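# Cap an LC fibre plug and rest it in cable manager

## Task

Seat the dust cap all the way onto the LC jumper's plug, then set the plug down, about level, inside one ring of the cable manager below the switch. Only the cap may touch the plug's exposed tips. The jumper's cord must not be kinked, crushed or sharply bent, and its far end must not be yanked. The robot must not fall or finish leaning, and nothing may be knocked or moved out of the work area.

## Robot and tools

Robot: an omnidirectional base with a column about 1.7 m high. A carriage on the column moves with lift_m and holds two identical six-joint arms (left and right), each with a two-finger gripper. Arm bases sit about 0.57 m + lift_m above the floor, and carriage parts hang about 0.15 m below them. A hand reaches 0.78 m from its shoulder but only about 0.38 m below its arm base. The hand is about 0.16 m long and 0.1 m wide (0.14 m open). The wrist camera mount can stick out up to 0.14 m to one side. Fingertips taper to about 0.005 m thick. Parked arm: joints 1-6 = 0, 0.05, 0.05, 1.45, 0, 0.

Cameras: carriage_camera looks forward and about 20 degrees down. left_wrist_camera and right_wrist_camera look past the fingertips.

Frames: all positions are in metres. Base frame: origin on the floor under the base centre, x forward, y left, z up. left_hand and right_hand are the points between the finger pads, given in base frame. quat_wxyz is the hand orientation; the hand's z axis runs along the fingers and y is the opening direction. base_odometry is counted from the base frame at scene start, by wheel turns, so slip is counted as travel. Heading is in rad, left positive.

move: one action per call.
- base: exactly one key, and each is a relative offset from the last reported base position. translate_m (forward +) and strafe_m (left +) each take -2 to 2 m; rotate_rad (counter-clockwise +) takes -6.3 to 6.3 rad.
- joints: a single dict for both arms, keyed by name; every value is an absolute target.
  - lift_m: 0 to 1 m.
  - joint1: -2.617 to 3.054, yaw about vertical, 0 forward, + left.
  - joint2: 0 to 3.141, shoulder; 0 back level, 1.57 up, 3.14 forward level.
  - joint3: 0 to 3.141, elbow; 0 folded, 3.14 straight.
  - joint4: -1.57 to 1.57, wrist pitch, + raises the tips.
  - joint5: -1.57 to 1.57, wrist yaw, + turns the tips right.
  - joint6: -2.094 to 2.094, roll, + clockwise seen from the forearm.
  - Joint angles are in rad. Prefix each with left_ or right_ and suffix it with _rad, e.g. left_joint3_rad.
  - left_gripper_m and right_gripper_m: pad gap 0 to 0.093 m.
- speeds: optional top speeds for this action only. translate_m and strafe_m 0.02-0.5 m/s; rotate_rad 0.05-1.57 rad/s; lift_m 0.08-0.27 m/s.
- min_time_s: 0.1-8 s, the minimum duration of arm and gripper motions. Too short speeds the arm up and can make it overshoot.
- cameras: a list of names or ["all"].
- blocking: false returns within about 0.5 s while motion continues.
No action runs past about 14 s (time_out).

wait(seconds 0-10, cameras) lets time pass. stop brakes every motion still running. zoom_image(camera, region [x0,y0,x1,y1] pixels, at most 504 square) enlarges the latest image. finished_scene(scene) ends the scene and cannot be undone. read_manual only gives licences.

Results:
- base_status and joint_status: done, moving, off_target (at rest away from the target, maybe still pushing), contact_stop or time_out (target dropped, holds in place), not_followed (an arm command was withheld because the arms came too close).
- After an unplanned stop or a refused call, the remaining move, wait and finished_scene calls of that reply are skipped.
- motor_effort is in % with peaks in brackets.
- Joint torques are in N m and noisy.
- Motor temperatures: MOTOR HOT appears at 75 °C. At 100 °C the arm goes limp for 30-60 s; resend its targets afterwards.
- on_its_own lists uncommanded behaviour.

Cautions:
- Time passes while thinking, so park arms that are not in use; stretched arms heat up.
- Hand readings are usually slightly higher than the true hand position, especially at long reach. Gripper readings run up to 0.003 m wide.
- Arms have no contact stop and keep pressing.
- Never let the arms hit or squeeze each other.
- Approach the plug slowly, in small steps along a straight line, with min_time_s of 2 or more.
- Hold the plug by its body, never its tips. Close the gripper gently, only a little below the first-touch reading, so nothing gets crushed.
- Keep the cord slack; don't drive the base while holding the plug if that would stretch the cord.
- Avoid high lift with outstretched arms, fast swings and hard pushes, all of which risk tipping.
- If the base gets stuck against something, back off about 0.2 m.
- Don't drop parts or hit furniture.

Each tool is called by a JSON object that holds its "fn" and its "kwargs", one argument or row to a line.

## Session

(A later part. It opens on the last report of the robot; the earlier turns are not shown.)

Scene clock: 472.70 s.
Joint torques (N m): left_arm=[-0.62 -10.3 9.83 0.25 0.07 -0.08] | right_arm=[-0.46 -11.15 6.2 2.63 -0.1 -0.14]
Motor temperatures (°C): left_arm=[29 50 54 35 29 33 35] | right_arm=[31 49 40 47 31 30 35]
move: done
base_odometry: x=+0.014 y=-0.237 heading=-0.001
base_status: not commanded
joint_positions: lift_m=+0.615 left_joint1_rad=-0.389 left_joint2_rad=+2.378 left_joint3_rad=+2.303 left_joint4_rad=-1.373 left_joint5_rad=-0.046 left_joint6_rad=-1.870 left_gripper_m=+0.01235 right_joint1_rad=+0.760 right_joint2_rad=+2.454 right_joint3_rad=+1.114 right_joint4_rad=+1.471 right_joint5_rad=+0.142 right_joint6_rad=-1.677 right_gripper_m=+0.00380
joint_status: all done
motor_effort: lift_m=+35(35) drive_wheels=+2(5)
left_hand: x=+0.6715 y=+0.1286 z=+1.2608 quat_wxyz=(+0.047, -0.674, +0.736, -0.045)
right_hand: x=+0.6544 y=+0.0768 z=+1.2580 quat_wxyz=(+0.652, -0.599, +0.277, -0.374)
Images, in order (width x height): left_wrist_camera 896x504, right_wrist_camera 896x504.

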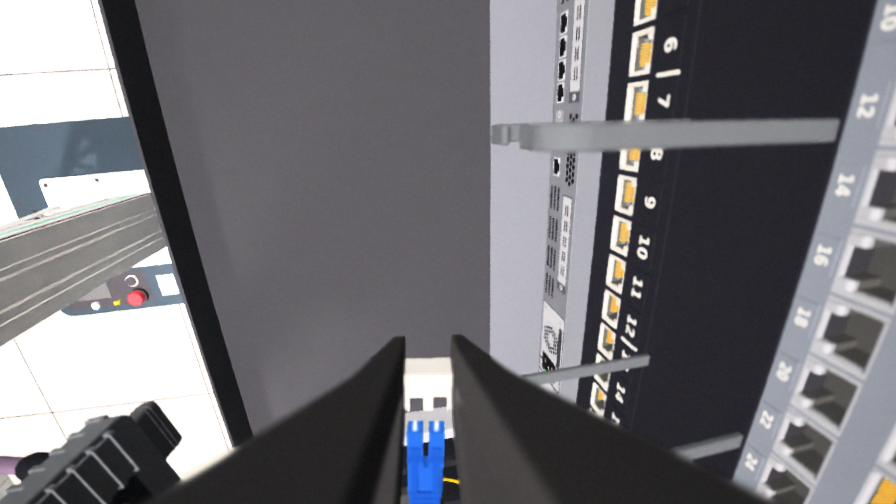

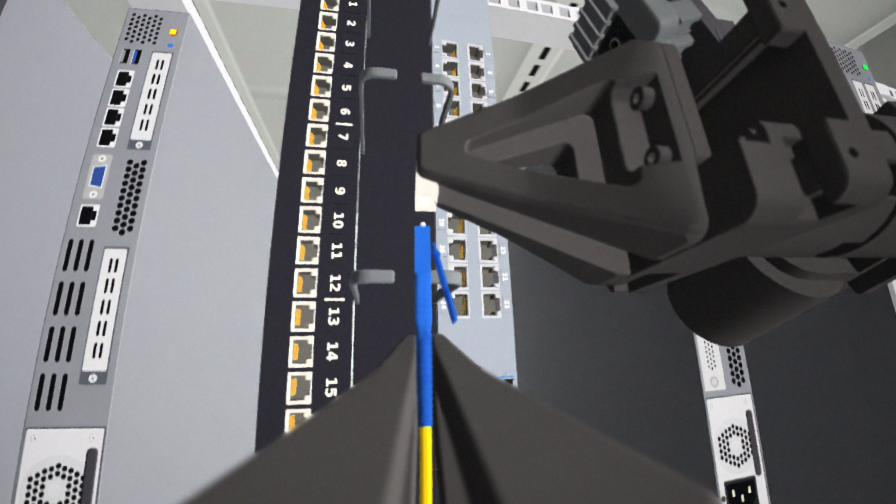

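{"fn": "move", "kwargs": {
  "joints": {"left_joint1_rad": -0.377, "left_joint2_rad": 2.401, "left_joint3_rad": 2.339, "left_joint4_rad": -1.3555, "left_joint5_rad": 0.006, "left_joint6_rad": -1.881},
  "min_time_s": 1,
  "cameras": ["left_wrist_camera", "right_wrist_camera"]
}}

{"fn": "zoom_image", "kwargs": {
  "camera": "right_wrist_camera",
  "region": [395, 150, 465, 290]
}}

{"fn": "zoom_image", "kwargs": {
  "camera": "left_wrist_camera",
  "region": [390, 384, 470, 464]
}}

Scene clock: 538.53 s.
Joint torques (N m): left_arm=[0.72 -10.48 10 0.53 0.12 -0.08] | right_arm=[-0.49 -11.17 6.2 2.63 -0.11 -0.14]
move: done
base_odometry: x=+0.014 y=-0.237 heading=-0.001
base_status: not commanded
joint_positions: lift_m=+0.615 left_joint1_rad=-0.385 left_joint2_rad=+2.386 left_joint3_rad=+2.303 left_joint4_rad=-1.369 left_joint5_rad=-0.006 left_joint6_rad=-1.870 left_gripper_m=+0.01235 right_joint1_rad=+0.760 right_joint2_rad=+2.454 right_joint3_rad=+1.114 right_joint4_rad=+1.471 right_joint5_rad=+0.142 right_joint6_rad=-1.677 right_gripper_m=+0.00380
joint_status: all done
motor_effort: lift_m=+35(35) drive_wheels=+6(6)
left_hand: x=+0.6704 y=+0.1236 z=+1.2573 quat_wxyz=(+0.028, -0.675, +0.735, -0.052)
right_hand: x=+0.6544 y=+0.0768 z=+1.2580 quat_wxyz=(+0.652, -0.599, +0.277, -0.374)
Images, in order (width x height): left_wrist_camera 896x504, right_wrist_camera 896x504.

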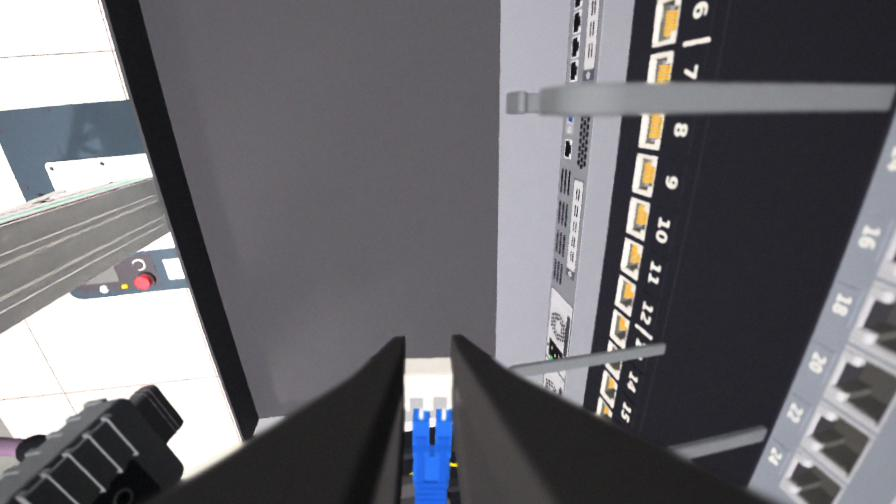

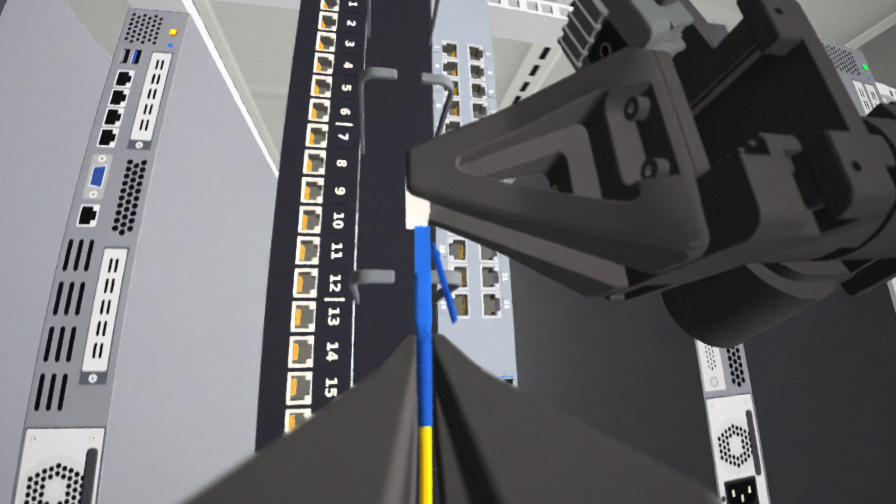

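Scaled by 3.600 from the camera's image (finer frame: 1280x720).

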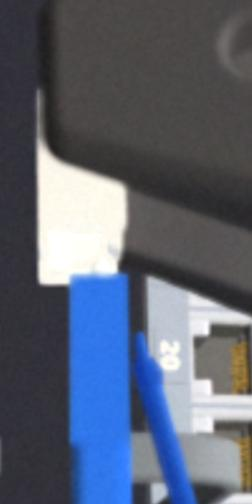

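Scaled by 6.300 from the camera's image (finer frame: 1280x720).

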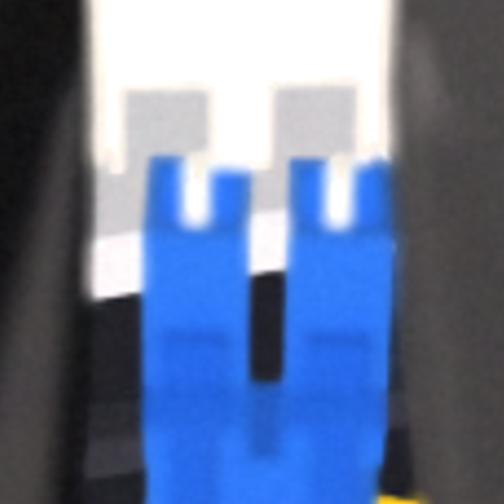

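{"fn": "move", "kwargs": {
  "joints": {"left_joint1_rad": -0.398, "left_joint2_rad": 2.4145, "left_joint3_rad": 2.368, "left_joint4_rad": -1.398, "left_joint5_rad": 0.006, "left_joint6_rad": -1.881},
  "min_time_s": 1,
  "cameras": ["left_wrist_camera", "right_wrist_camera"]
}}

{"fn": "zoom_image", "kwargs": {
  "camera": "right_wrist_camera",
  "region": [395, 160, 465, 300]
}}

{"fn": "zoom_image", "kwargs": {
  "camera": "left_wrist_camera",
  "region": [390, 374, 470, 454]
}}

Scene clock: 555.17 s.
Joint torques (N m): left_arm=[-0.66 -10.44 9.83 0.25 0.1 -0.08] | right_arm=[-0.47 -11.15 6.19 2.63 -0.11 -0.14]
move: done
base_odometry: x=+0.014 y=-0.237 heading=-0.001
base_status: not commanded
joint_positions: lift_m=+0.615 left_joint1_rad=-0.389 left_joint2_rad=+2.398 left_joint3_rad=+2.334 left_joint4_rad=-1.385 left_joint5_rad=-0.006 left_joint6_rad=-1.870 left_gripper_m=+0.01235 right_joint1_rad=+0.760 right_joint2_rad=+2.454 right_joint3_rad=+1.114 right_joint4_rad=+1.471 right_joint5_rad=+0.142 right_joint6_rad=-1.677 right_gripper_m=+0.00380
joint_status: all done
motor_effort: lift_m=+35(35) drive_wheels=-2(4)
left_hand: x=+0.6716 y=+0.1210 z=+1.2595 quat_wxyz=(+0.029, -0.674, +0.737, -0.054)
right_hand: x=+0.6544 y=+0.0768 z=+1.2580 quat_wxyz=(+0.652, -0.599, +0.277, -0.374)
Images, in order (width x height): left_wrist_camera 896x504, right_wrist_camera 896x504.

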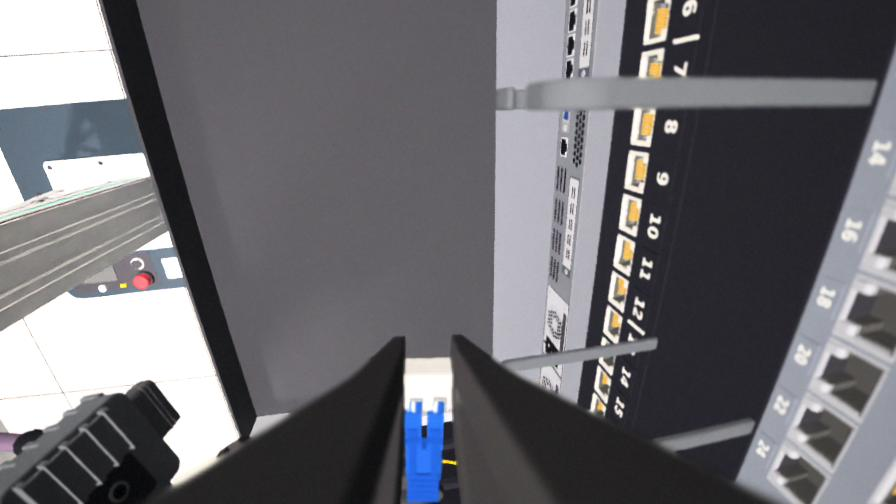

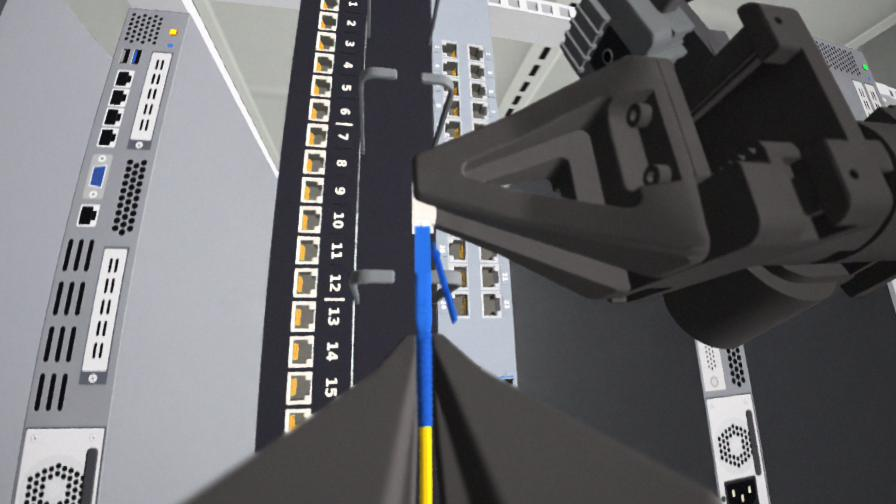

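Scaled by 3.600 from the camera's image (finer frame: 1280x720).

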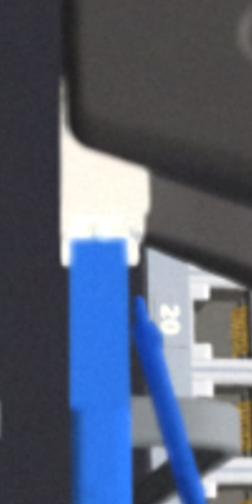

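Scaled by 6.300 from the camera's image (finer frame: 1280x720).

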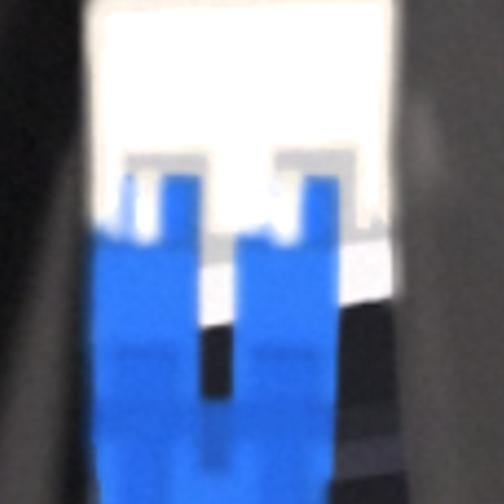

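{"fn": "move", "kwargs": {
  "joints": {"left_joint4_rad": -1.4027, "right_joint4_rad": 1.4772},
  "min_time_s": 0.8,
  "cameras": ["left_wrist_camera", "right_wrist_camera"]
}}

{"fn": "zoom_image", "kwargs": {
  "camera": "right_wrist_camera",
  "region": [400, 190, 450, 260]
}}

{"fn": "zoom_image", "kwargs": {
  "camera": "left_wrist_camera",
  "region": [390, 374, 470, 454]
}}

Scene clock: 587.57 s.
Joint torques (N m): left_arm=[-0.66 -10.43 9.8 0.24 0.11 -0.08] | right_arm=[-0.49 -11.15 6.17 2.66 -0.11 -0.14]
Motor temperatures (°C): left_arm=[29 57 55 33 29 33 36] | right_arm=[31 51 41 50 31 30 36]
move: done
base_odometry: x=+0.014 y=-0.237 heading=-0.001
base_status: not commanded
joint_positions: lift_m=+0.615 left_joint1_rad=-0.389 left_joint2_rad=+2.398 left_joint3_rad=+2.334 left_joint4_rad=-1.390 left_joint5_rad=-0.006 left_joint6_rad=-1.870 left_gripper_m=+0.01235 right_joint1_rad=+0.760 right_joint2_rad=+2.454 right_joint3_rad=+1.114 right_joint4_rad=+1.472 right_joint5_rad=+0.142 right_joint6_rad=-1.677 right_gripper_m=+0.00380
joint_status: all done
motor_effort: lift_m=+35(35) drive_wheels=+0(3)
left_hand: x=+0.6704 y=+0.1215 z=+1.2593 quat_wxyz=(+0.027, -0.674, +0.737, -0.051)
right_hand: x=+0.6544 y=+0.0768 z=+1.2582 quat_wxyz=(+0.652, -0.598, +0.277, -0.374)
Images, in order (width x height): left_wrist_camera 896x504, right_wrist_camera 896x504.

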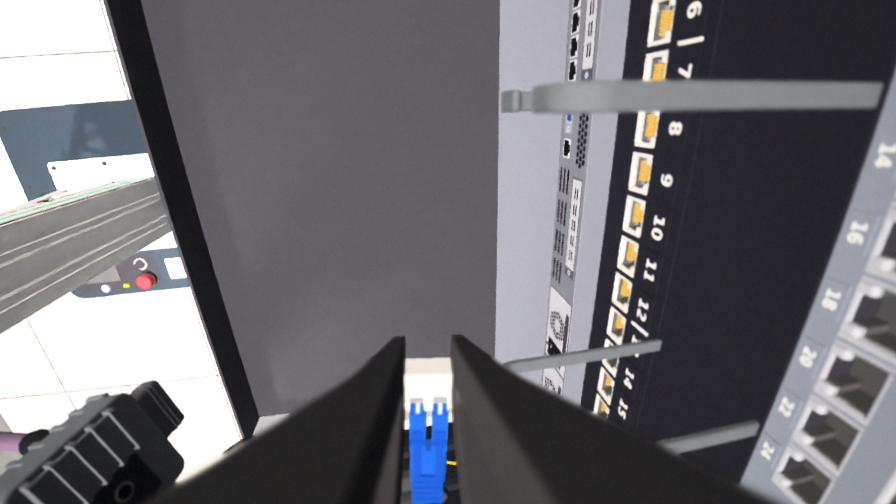

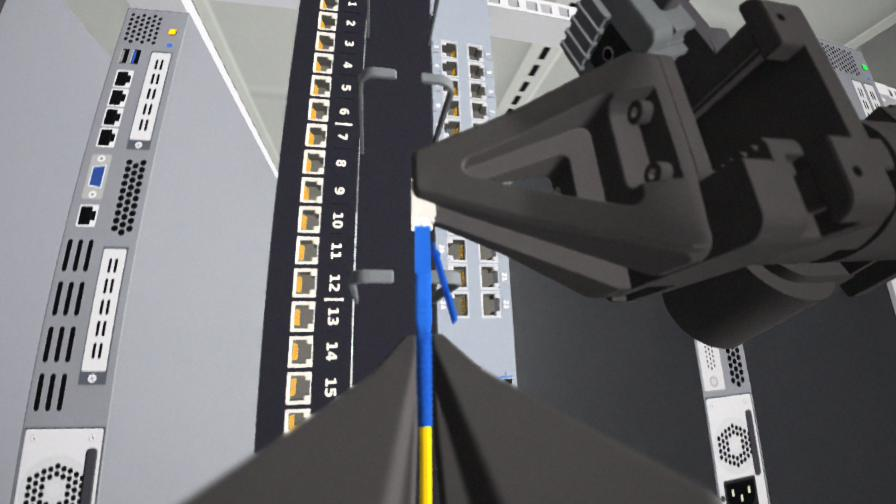

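Scaled by 7.200 from the camera's image (finer frame: 1280x720).

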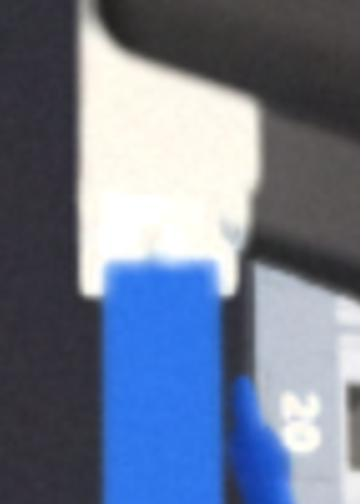

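Scaled by 6.300 from the camera's image (finer frame: 1280x720).

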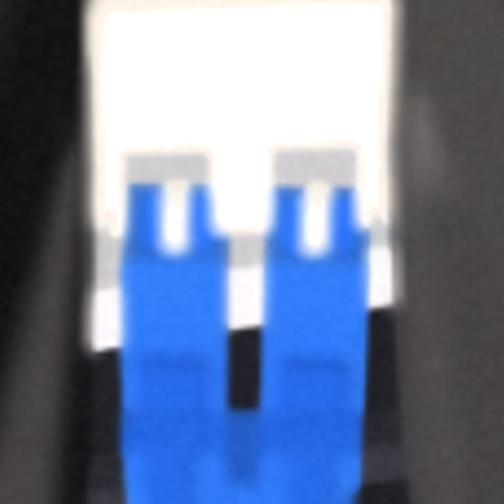

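{"fn": "move", "kwargs": {
  "joints": {"left_joint1_rad": -0.408, "left_joint2_rad": 2.425, "left_joint3_rad": 2.386, "left_joint4_rad": -1.4097, "left_joint5_rad": 0.006, "left_joint6_rad": -1.891},
  "min_time_s": 1.5,
  "cameras": ["left_wrist_camera", "right_wrist_camera"]
}}

{"fn": "zoom_image", "kwargs": {
  "camera": "right_wrist_camera",
  "region": [400, 200, 450, 270]
}}

{"fn": "zoom_image", "kwargs": {
  "camera": "left_wrist_camera",
  "region": [390, 374, 470, 454]
}}

Scene clock: 604.47 s.
Joint torques (N m): left_arm=[-0.79 -10.45 9.77 0.25 0.1 -0.08] | right_arm=[-0.47 -11.15 6.17 2.66 -0.11 -0.14]
Motor temperatures (°C): left_arm=[29 58 55 33 29 33 36] | right_arm=[31 51 41 51 31 30 36]
move: done
base_odometry: x=+0.014 y=-0.237 heading=-0.001
base_status: not commanded
joint_positions: lift_m=+0.615 left_joint1_rad=-0.398 left_joint2_rad=+2.408 left_joint3_rad=+2.352 left_joint4_rad=-1.398 left_joint5_rad=-0.006 left_joint6_rad=-1.880 left_gripper_m=+0.01235 right_joint1_rad=+0.760 right_joint2_rad=+2.454 right_joint3_rad=+1.114 right_joint4_rad=+1.472 right_joint5_rad=+0.142 right_joint6_rad=-1.677 right_gripper_m=+0.00380
joint_status: all done
motor_effort: lift_m=+35(35) drive_wheels=-2(4)
left_hand: x=+0.6701 y=+0.1169 z=+1.2593 quat_wxyz=(+0.027, -0.674, +0.736, -0.052)
right_hand: x=+0.6544 y=+0.0767 z=+1.2583 quat_wxyz=(+0.652, -0.598, +0.277, -0.374)
Images, in order (width x height): left_wrist_camera 896x504, right_wrist_camera 896x504.

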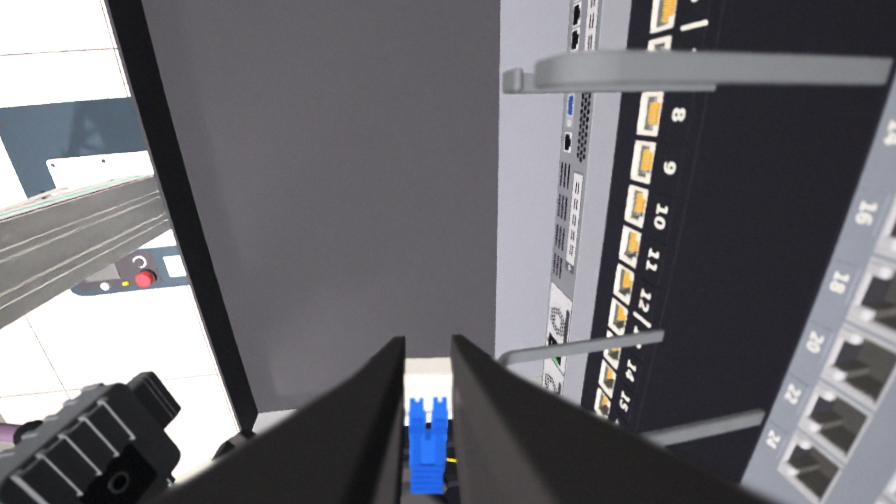

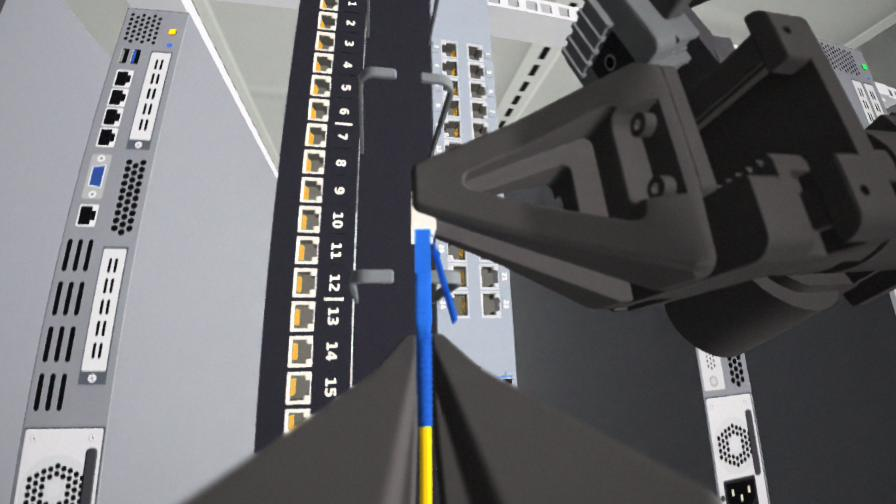

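Scaled by 7.200 from the camera's image (finer frame: 1280x720).

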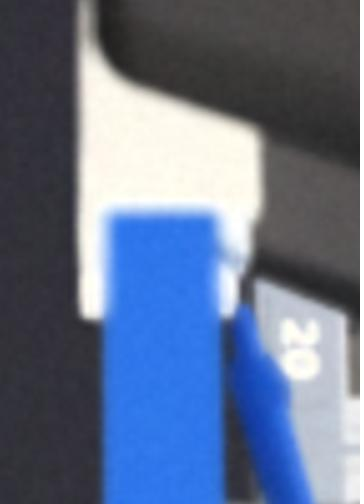

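Scaled by 6.300 from the camera's image (finer frame: 1280x720).

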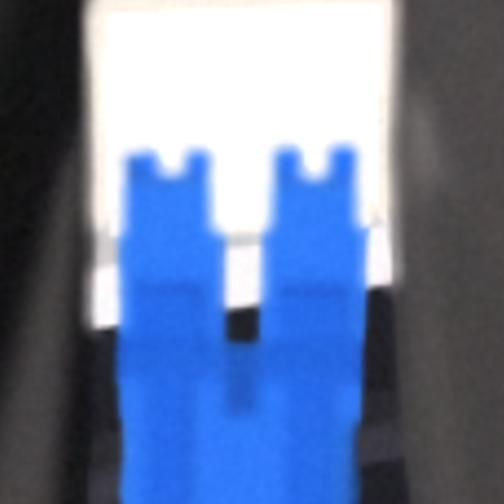

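{"fn": "move", "kwargs": {
  "joints": {"left_joint1_rad": -0.424, "left_joint2_rad": 2.4335, "left_joint3_rad": 2.4005, "left_joint4_rad": -1.4157, "left_joint5_rad": 0.02, "left_joint6_rad": -1.901, "right_joint1_rad": 0.764, "right_joint5_rad": 0.126},
  "min_time_s": 2,
  "cameras": ["left_wrist_camera", "right_wrist_camera"]
}}

{"fn": "zoom_image", "kwargs": {
  "camera": "right_wrist_camera",
  "region": [400, 200, 450, 270]
}}

{"fn": "zoom_image", "kwargs": {
  "camera": "left_wrist_camera",
  "region": [390, 374, 470, 454]
}}

Scene clock: 618.47 s.
Joint torques (N m): left_arm=[-1.66 -10.47 9.74 0.27 0.23 -0.08] | right_arm=[0.34 -11.14 6.2 2.65 -0.17 -0.14]
Motor temperatures (°C): left_arm=[29 58 56 33 29 33 36] | right_arm=[31 52 41 51 31 30 36]
move: off_target
base_odometry: x=+0.014 y=-0.237 heading=-0.001
base_status: not commanded
joint_positions: lift_m=+0.615 left_joint1_rad=-0.403 left_joint2_rad=+2.416 left_joint3_rad=+2.367 left_joint4_rad=-1.406 left_joint5_rad=-0.006 left_joint6_rad=-1.891 left_gripper_m=+0.01235 right_joint1_rad=+0.760 right_joint2_rad=+2.454 right_joint3_rad=+1.114 right_joint4_rad=+1.472 right_joint5_rad=+0.142 right_joint6_rad=-1.677 right_gripper_m=+0.00380
joint_status: left_joint1_rad off_target (ended at -0.403, target -0.424); the others done
motor_effort: lift_m=+35(35) drive_wheels=+2(5)
left_hand: x=+0.6699 y=+0.1144 z=+1.2593 quat_wxyz=(+0.026, -0.676, +0.734, -0.051)
right_hand: x=+0.6544 y=+0.0767 z=+1.2584 quat_wxyz=(+0.653, -0.598, +0.277, -0.374)
Images, in order (width x height): left_wrist_camera 896x504, right_wrist_camera 896x504.

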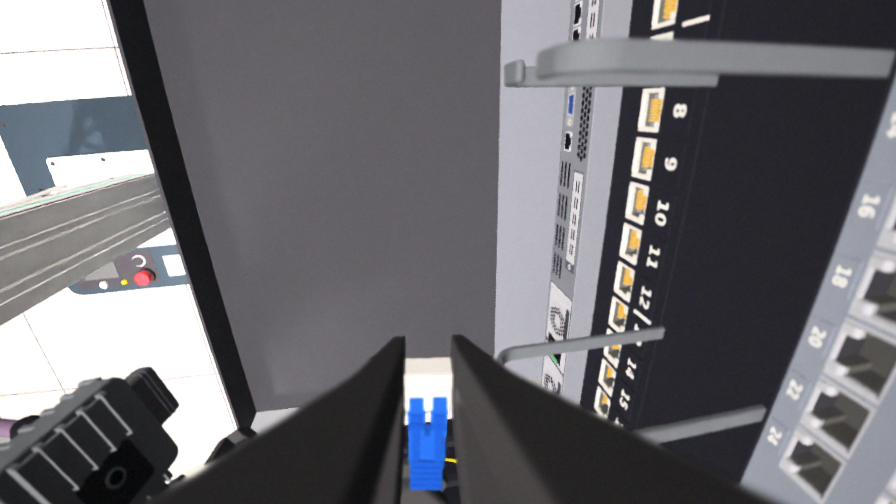

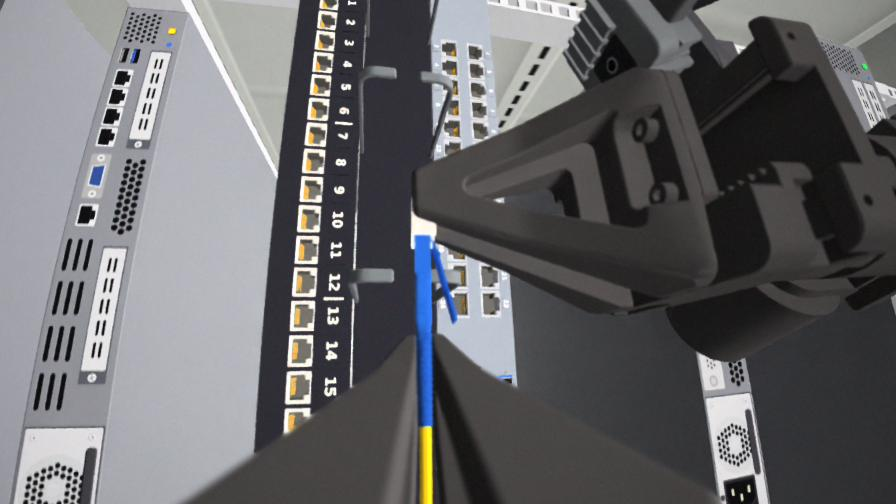

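Scaled by 7.200 from the camera's image (finer frame: 1280x720).

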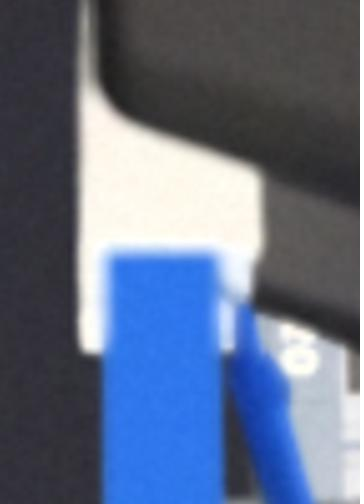

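Scaled by 6.300 from the camera's image (finer frame: 1280x720).

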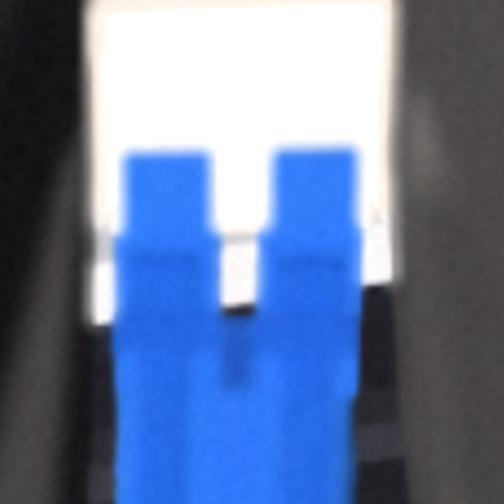

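{"fn": "move", "kwargs": {
  "joints": {"left_joint1_rad": -0.441, "left_joint2_rad": 2.439, "left_joint3_rad": 2.410, "left_joint4_rad": -1.42, "left_joint5_rad": 0.04, "left_joint6_rad": -1.903, "right_joint1_rad": 0.778, "right_joint5_rad": 0.112},
  "min_time_s": 2,
  "cameras": ["left_wrist_camera", "right_wrist_camera"]
}}

{"fn": "zoom_image", "kwargs": {
  "camera": "right_wrist_camera",
  "region": [400, 200, 450, 270]
}}

{"fn": "zoom_image", "kwargs": {
  "camera": "left_wrist_camera",
  "region": [390, 374, 470, 454]
}}

Scene clock: 626.60 s.
Joint torques (N m): left_arm=[-2.63 -10.43 9.74 0.29 0.47 -0.07] | right_arm=[1.73 -11.15 6.17 2.64 -0.32 -0.14]
Motor temperatures (°C): left_arm=[29 58 55 33 29 33 36] | right_arm=[31 52 41 51 31 30 36]
move: off_target
base_odometry: x=+0.014 y=-0.237 heading=-0.001
base_status: not commanded
joint_positions: lift_m=+0.615 left_joint1_rad=-0.408 left_joint2_rad=+2.421 left_joint3_rad=+2.377 left_joint4_rad=-1.413 left_joint5_rad=-0.011 left_joint6_rad=-1.893 left_gripper_m=+0.01235 right_joint1_rad=+0.760 right_joint2_rad=+2.454 right_joint3_rad=+1.114 right_joint4_rad=+1.473 right_joint5_rad=+0.142 right_joint6_rad=-1.677 right_gripper_m=+0.00380
joint_status: left_joint1_rad off_target (ended at -0.408, target -0.441); left_joint5_rad off_target (ended at -0.011, target +0.040); the others done
motor_effort: lift_m=+35(35) drive_wheels=-1(4)
left_hand: x=+0.6694 y=+0.1130 z=+1.2595 quat_wxyz=(+0.028, -0.676, +0.735, -0.049)
right_hand: x=+0.6544 y=+0.0767 z=+1.2586 quat_wxyz=(+0.653, -0.598, +0.277, -0.374)
Images, in order (width x height): left_wrist_camera 896x504, right_wrist_camera 896x504.

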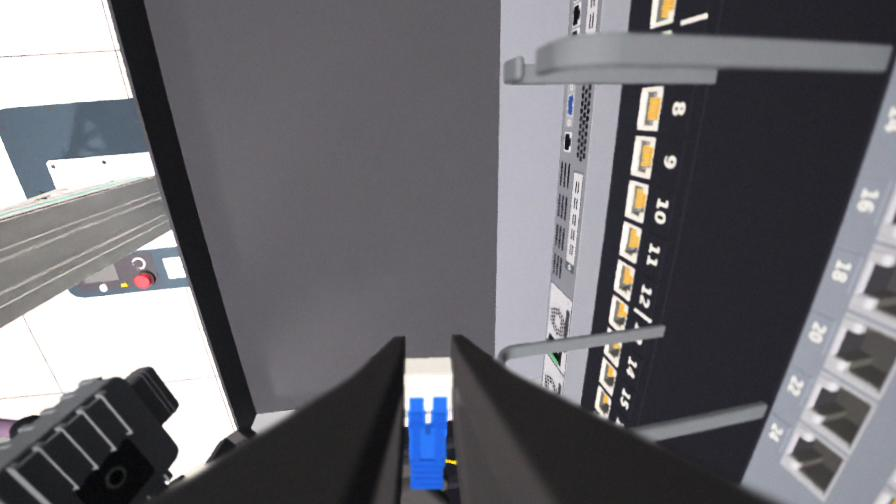

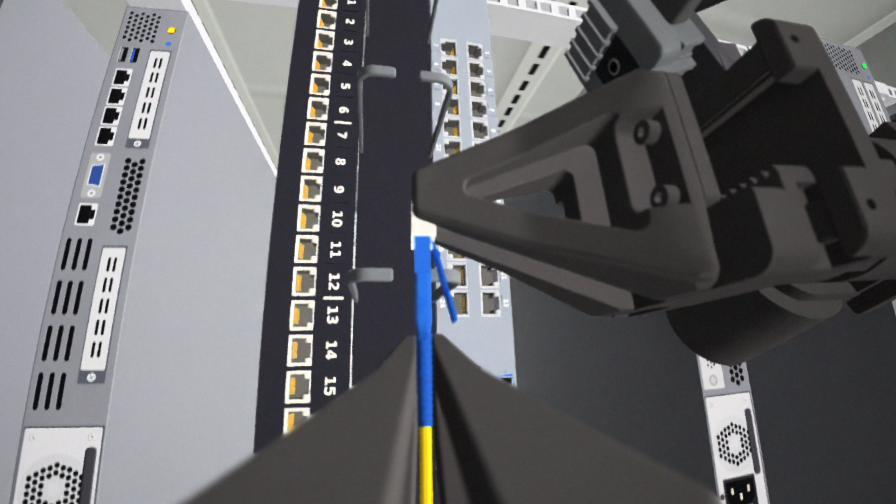

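Scaled by 7.200 from the camera's image (finer frame: 1280x720).

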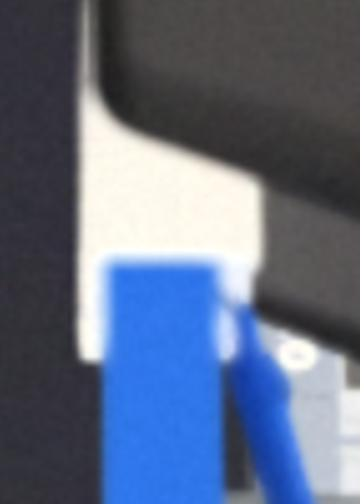

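Scaled by 6.300 from the camera's image (finer frame: 1280x720).

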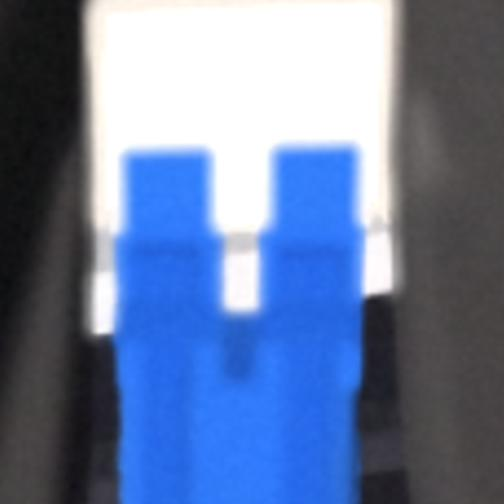

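{"fn": "move", "kwargs": {
  "joints": {"left_joint1_rad": -0.464, "left_joint2_rad": 2.444, "left_joint3_rad": 2.418, "left_joint4_rad": -1.423, "left_joint5_rad": 0.08, "left_joint6_rad": -1.905, "right_joint1_rad": 0.795, "right_joint5_rad": 0.095},
  "min_time_s": 2
}}

{"fn": "move", "kwargs": {
  "joints": {"left_joint1_rad": -0.482, "left_joint2_rad": 2.448, "left_joint3_rad": 2.424, "left_joint4_rad": -1.425, "left_joint5_rad": 0.105, "left_joint6_rad": -1.907, "right_joint1_rad": 0.805, "right_joint5_rad": 0.085},
  "min_time_s": 2,
  "cameras": ["left_wrist_camera", "right_wrist_camera"]
}}

{"fn": "zoom_image", "kwargs": {
  "camera": "right_wrist_camera",
  "region": [400, 200, 450, 270]
}}

{"fn": "zoom_image", "kwargs": {
  "camera": "left_wrist_camera",
  "region": [390, 374, 470, 454]
}}

Scene clock: 637.17 s.
Joint torques (N m): left_arm=[-4 -10.4 9.83 0.36 0.88 -0.07] | right_arm=[2.95 -11.54 6.15 2.56 -0.54 -0.14]
Motor temperatures (°C): left_arm=[30 59 55 33 29 33 36] | right_arm=[31 52 41 51 31 30 36]
move: off_target
base_odometry: x=+0.014 y=-0.237 heading=-0.001
base_status: not commanded
joint_positions: lift_m=+0.615 left_joint1_rad=-0.414 left_joint2_rad=+2.426 left_joint3_rad=+2.384 left_joint4_rad=-1.423 left_joint5_rad=-0.016 left_joint6_rad=-1.895 left_gripper_m=+0.01235 right_joint1_rad=+0.765 right_joint2_rad=+2.458 right_joint3_rad=+1.114 right_joint4_rad=+1.480 right_joint5_rad=+0.146 right_joint6_rad=-1.677 right_gripper_m=+0.00380
joint_status: left_joint1_rad off_target (ended at -0.414, target -0.464); left_joint5_rad off_target (ended at -0.016, target +0.080); right_joint1_rad off_target (ended at +0.765, target +0.795); right_joint5_rad off_target (ended at +0.146, target +0.095); the others done
motor_effort: lift_m=+35(35) drive_wheels=+1(4)
left_hand: x=+0.6674 y=+0.1115 z=+1.2590 quat_wxyz=(+0.029, -0.674, +0.737, -0.045)
right_hand: x=+0.6526 y=+0.0781 z=+1.2579 quat_wxyz=(+0.654, -0.597, +0.276, -0.374)
pictures: none

Scene clock: 639.47 s.
Joint torques (N m): left_arm=[-5.03 -10.4 9.78 0.38 1.18 -0.06] | right_arm=[3.56 -11.55 6.12 2.54 -0.74 -0.14]
Motor temperatures (°C): left_arm=[30 59 54 33 29 33 36] | right_arm=[31 51 41 51 31 30 36]
move: off_target
base_odometry: x=+0.014 y=-0.237 heading=-0.001
base_status: not commanded
joint_positions: lift_m=+0.615 left_joint1_rad=-0.419 left_joint2_rad=+2.429 left_joint3_rad=+2.390 left_joint4_rad=-1.429 left_joint5_rad=-0.024 left_joint6_rad=-1.898 left_gripper_m=+0.01235 right_joint1_rad=+0.769 right_joint2_rad=+2.458 right_joint3_rad=+1.114 right_joint4_rad=+1.481 right_joint5_rad=+0.154 right_joint6_rad=-1.677 right_gripper_m=+0.00380
joint_status: left_joint1_rad off_target (ended at -0.419, target -0.482); left_joint5_rad off_target (ended at -0.024, target +0.105); right_joint1_rad off_target (ended at +0.769, target +0.805); right_joint5_rad off_target (ended at +0.154, target +0.085); the others done
motor_effort: lift_m=+35(35) drive_wheels=-1(4)
left_hand: x=+0.6666 y=+0.1103 z=+1.2589 quat_wxyz=(+0.032, -0.673, +0.737, -0.042)
right_hand: x=+0.6518 y=+0.0787 z=+1.2581 quat_wxyz=(+0.654, -0.596, +0.278, -0.375)
Images, in order (width x height): left_wrist_camera 896x504, right_wrist_camera 896x504.

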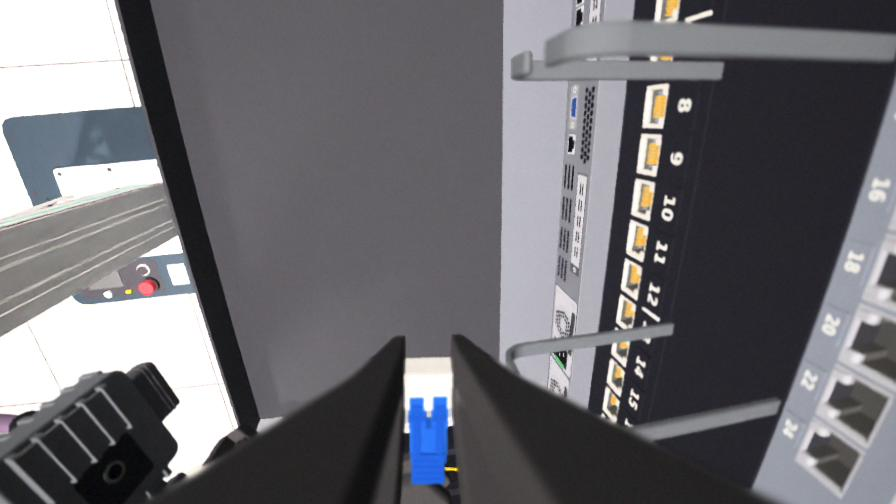

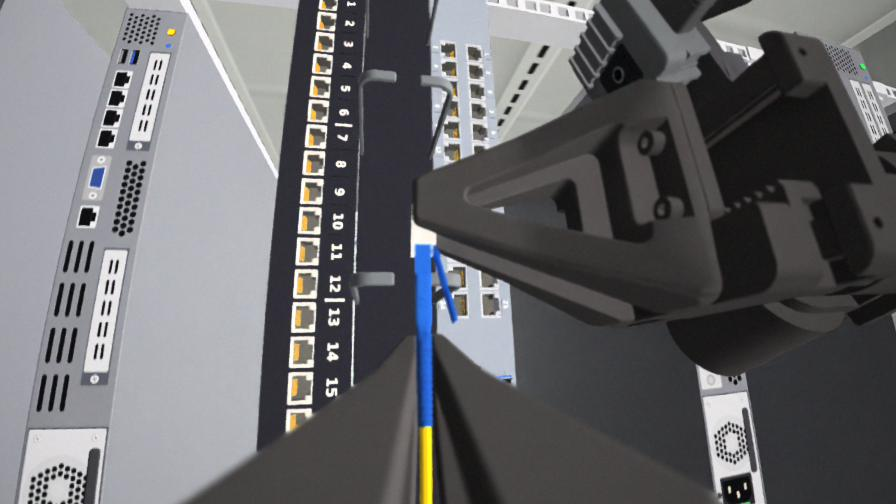

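Scaled by 7.200 from the camera's image (finer frame: 1280x720).

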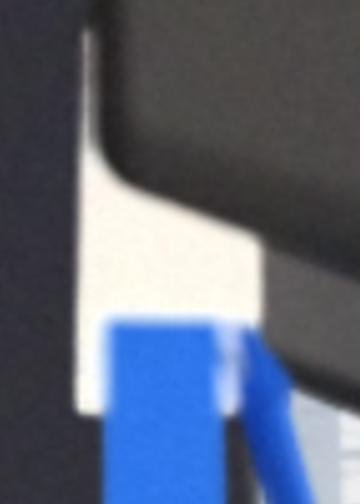

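Scaled by 6.300 from the camera's image (finer frame: 1280x720).

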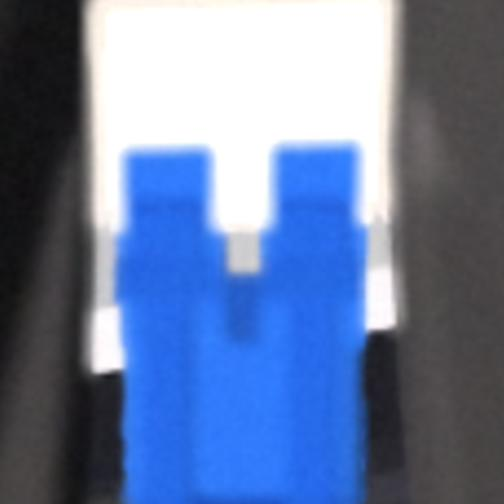

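{"fn": "move", "kwargs": {
  "joints": {"left_joint1_rad": -0.515, "left_joint2_rad": 2.448, "left_joint3_rad": 2.424, "left_joint4_rad": -1.425, "left_joint5_rad": 0.145, "left_joint6_rad": -1.907, "right_joint1_rad": 0.825, "right_joint5_rad": 0.06},
  "min_time_s": 2,
  "cameras": ["left_wrist_camera", "right_wrist_camera"]
}}

{"fn": "zoom_image", "kwargs": {
  "camera": "right_wrist_camera",
  "region": [400, 200, 450, 270]
}}

{"fn": "zoom_image", "kwargs": {
  "camera": "left_wrist_camera",
  "region": [390, 374, 470, 454]
}}

Scene clock: 648.03 s.
Joint torques (N m): left_arm=[-6.9 -10.32 9.77 0.44 1.72 -0.04] | right_arm=[4.86 -11.55 6.16 2.54 -1.11 -0.14]
Motor temperatures (°C): left_arm=[31 57 55 32 30 33 36] | right_arm=[31 51 41 51 32 30 36]
move: off_target
base_odometry: x=+0.014 y=-0.237 heading=-0.001
base_status: not commanded
joint_positions: lift_m=+0.615 left_joint1_rad=-0.429 left_joint2_rad=+2.429 left_joint3_rad=+2.390 left_joint4_rad=-1.436 left_joint5_rad=-0.045 left_joint6_rad=-1.901 left_gripper_m=+0.01235 right_joint1_rad=+0.776 right_joint2_rad=+2.458 right_joint3_rad=+1.114 right_joint4_rad=+1.482 right_joint5_rad=+0.164 right_joint6_rad=-1.677 right_gripper_m=+0.00380
joint_status: left_joint1_rad off_target (ended at -0.429, target -0.515); left_joint5_rad off_target (ended at -0.045, target +0.145); right_joint1_rad off_target (ended at +0.776, target +0.825); right_joint5_rad off_target (ended at +0.164, target +0.060); the others done
motor_effort: lift_m=+35(35) drive_wheels=-1(4)
left_hand: x=+0.6648 y=+0.1101 z=+1.2588 quat_wxyz=(+0.039, -0.671, +0.739, -0.035)
right_hand: x=+0.6503 y=+0.0801 z=+1.2583 quat_wxyz=(+0.653, -0.595, +0.279, -0.376)
Images, in order (width x height): left_wrist_camera 896x504, right_wrist_camera 896x504.

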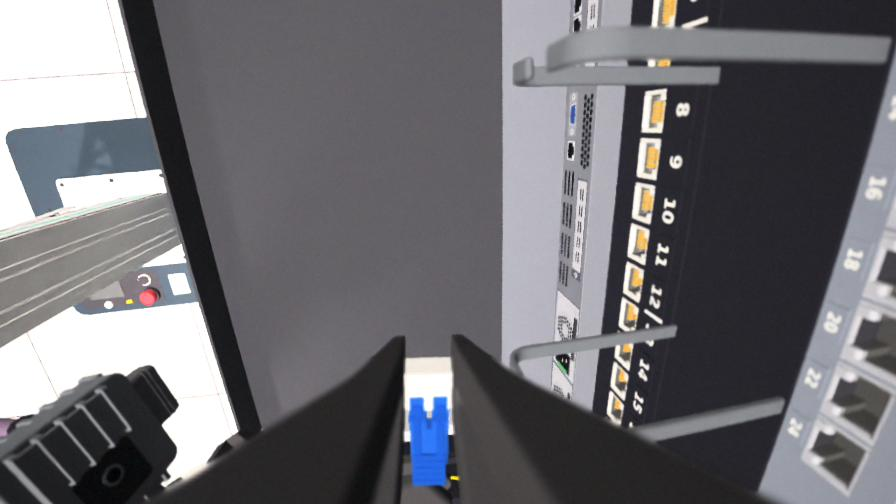

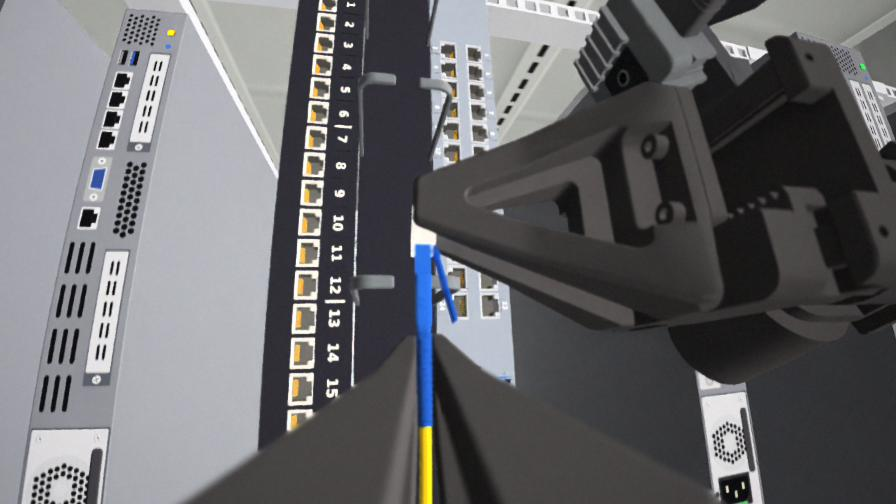

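Scaled by 7.200 from the camera's image (finer frame: 1280x720).

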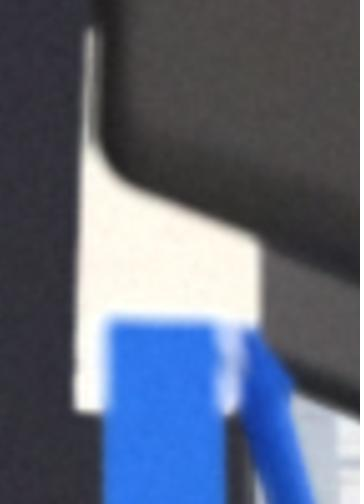

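Scaled by 6.300 from the camera's image (finer frame: 1280x720).

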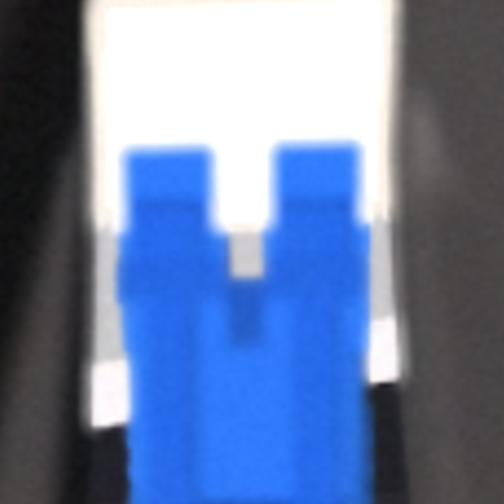

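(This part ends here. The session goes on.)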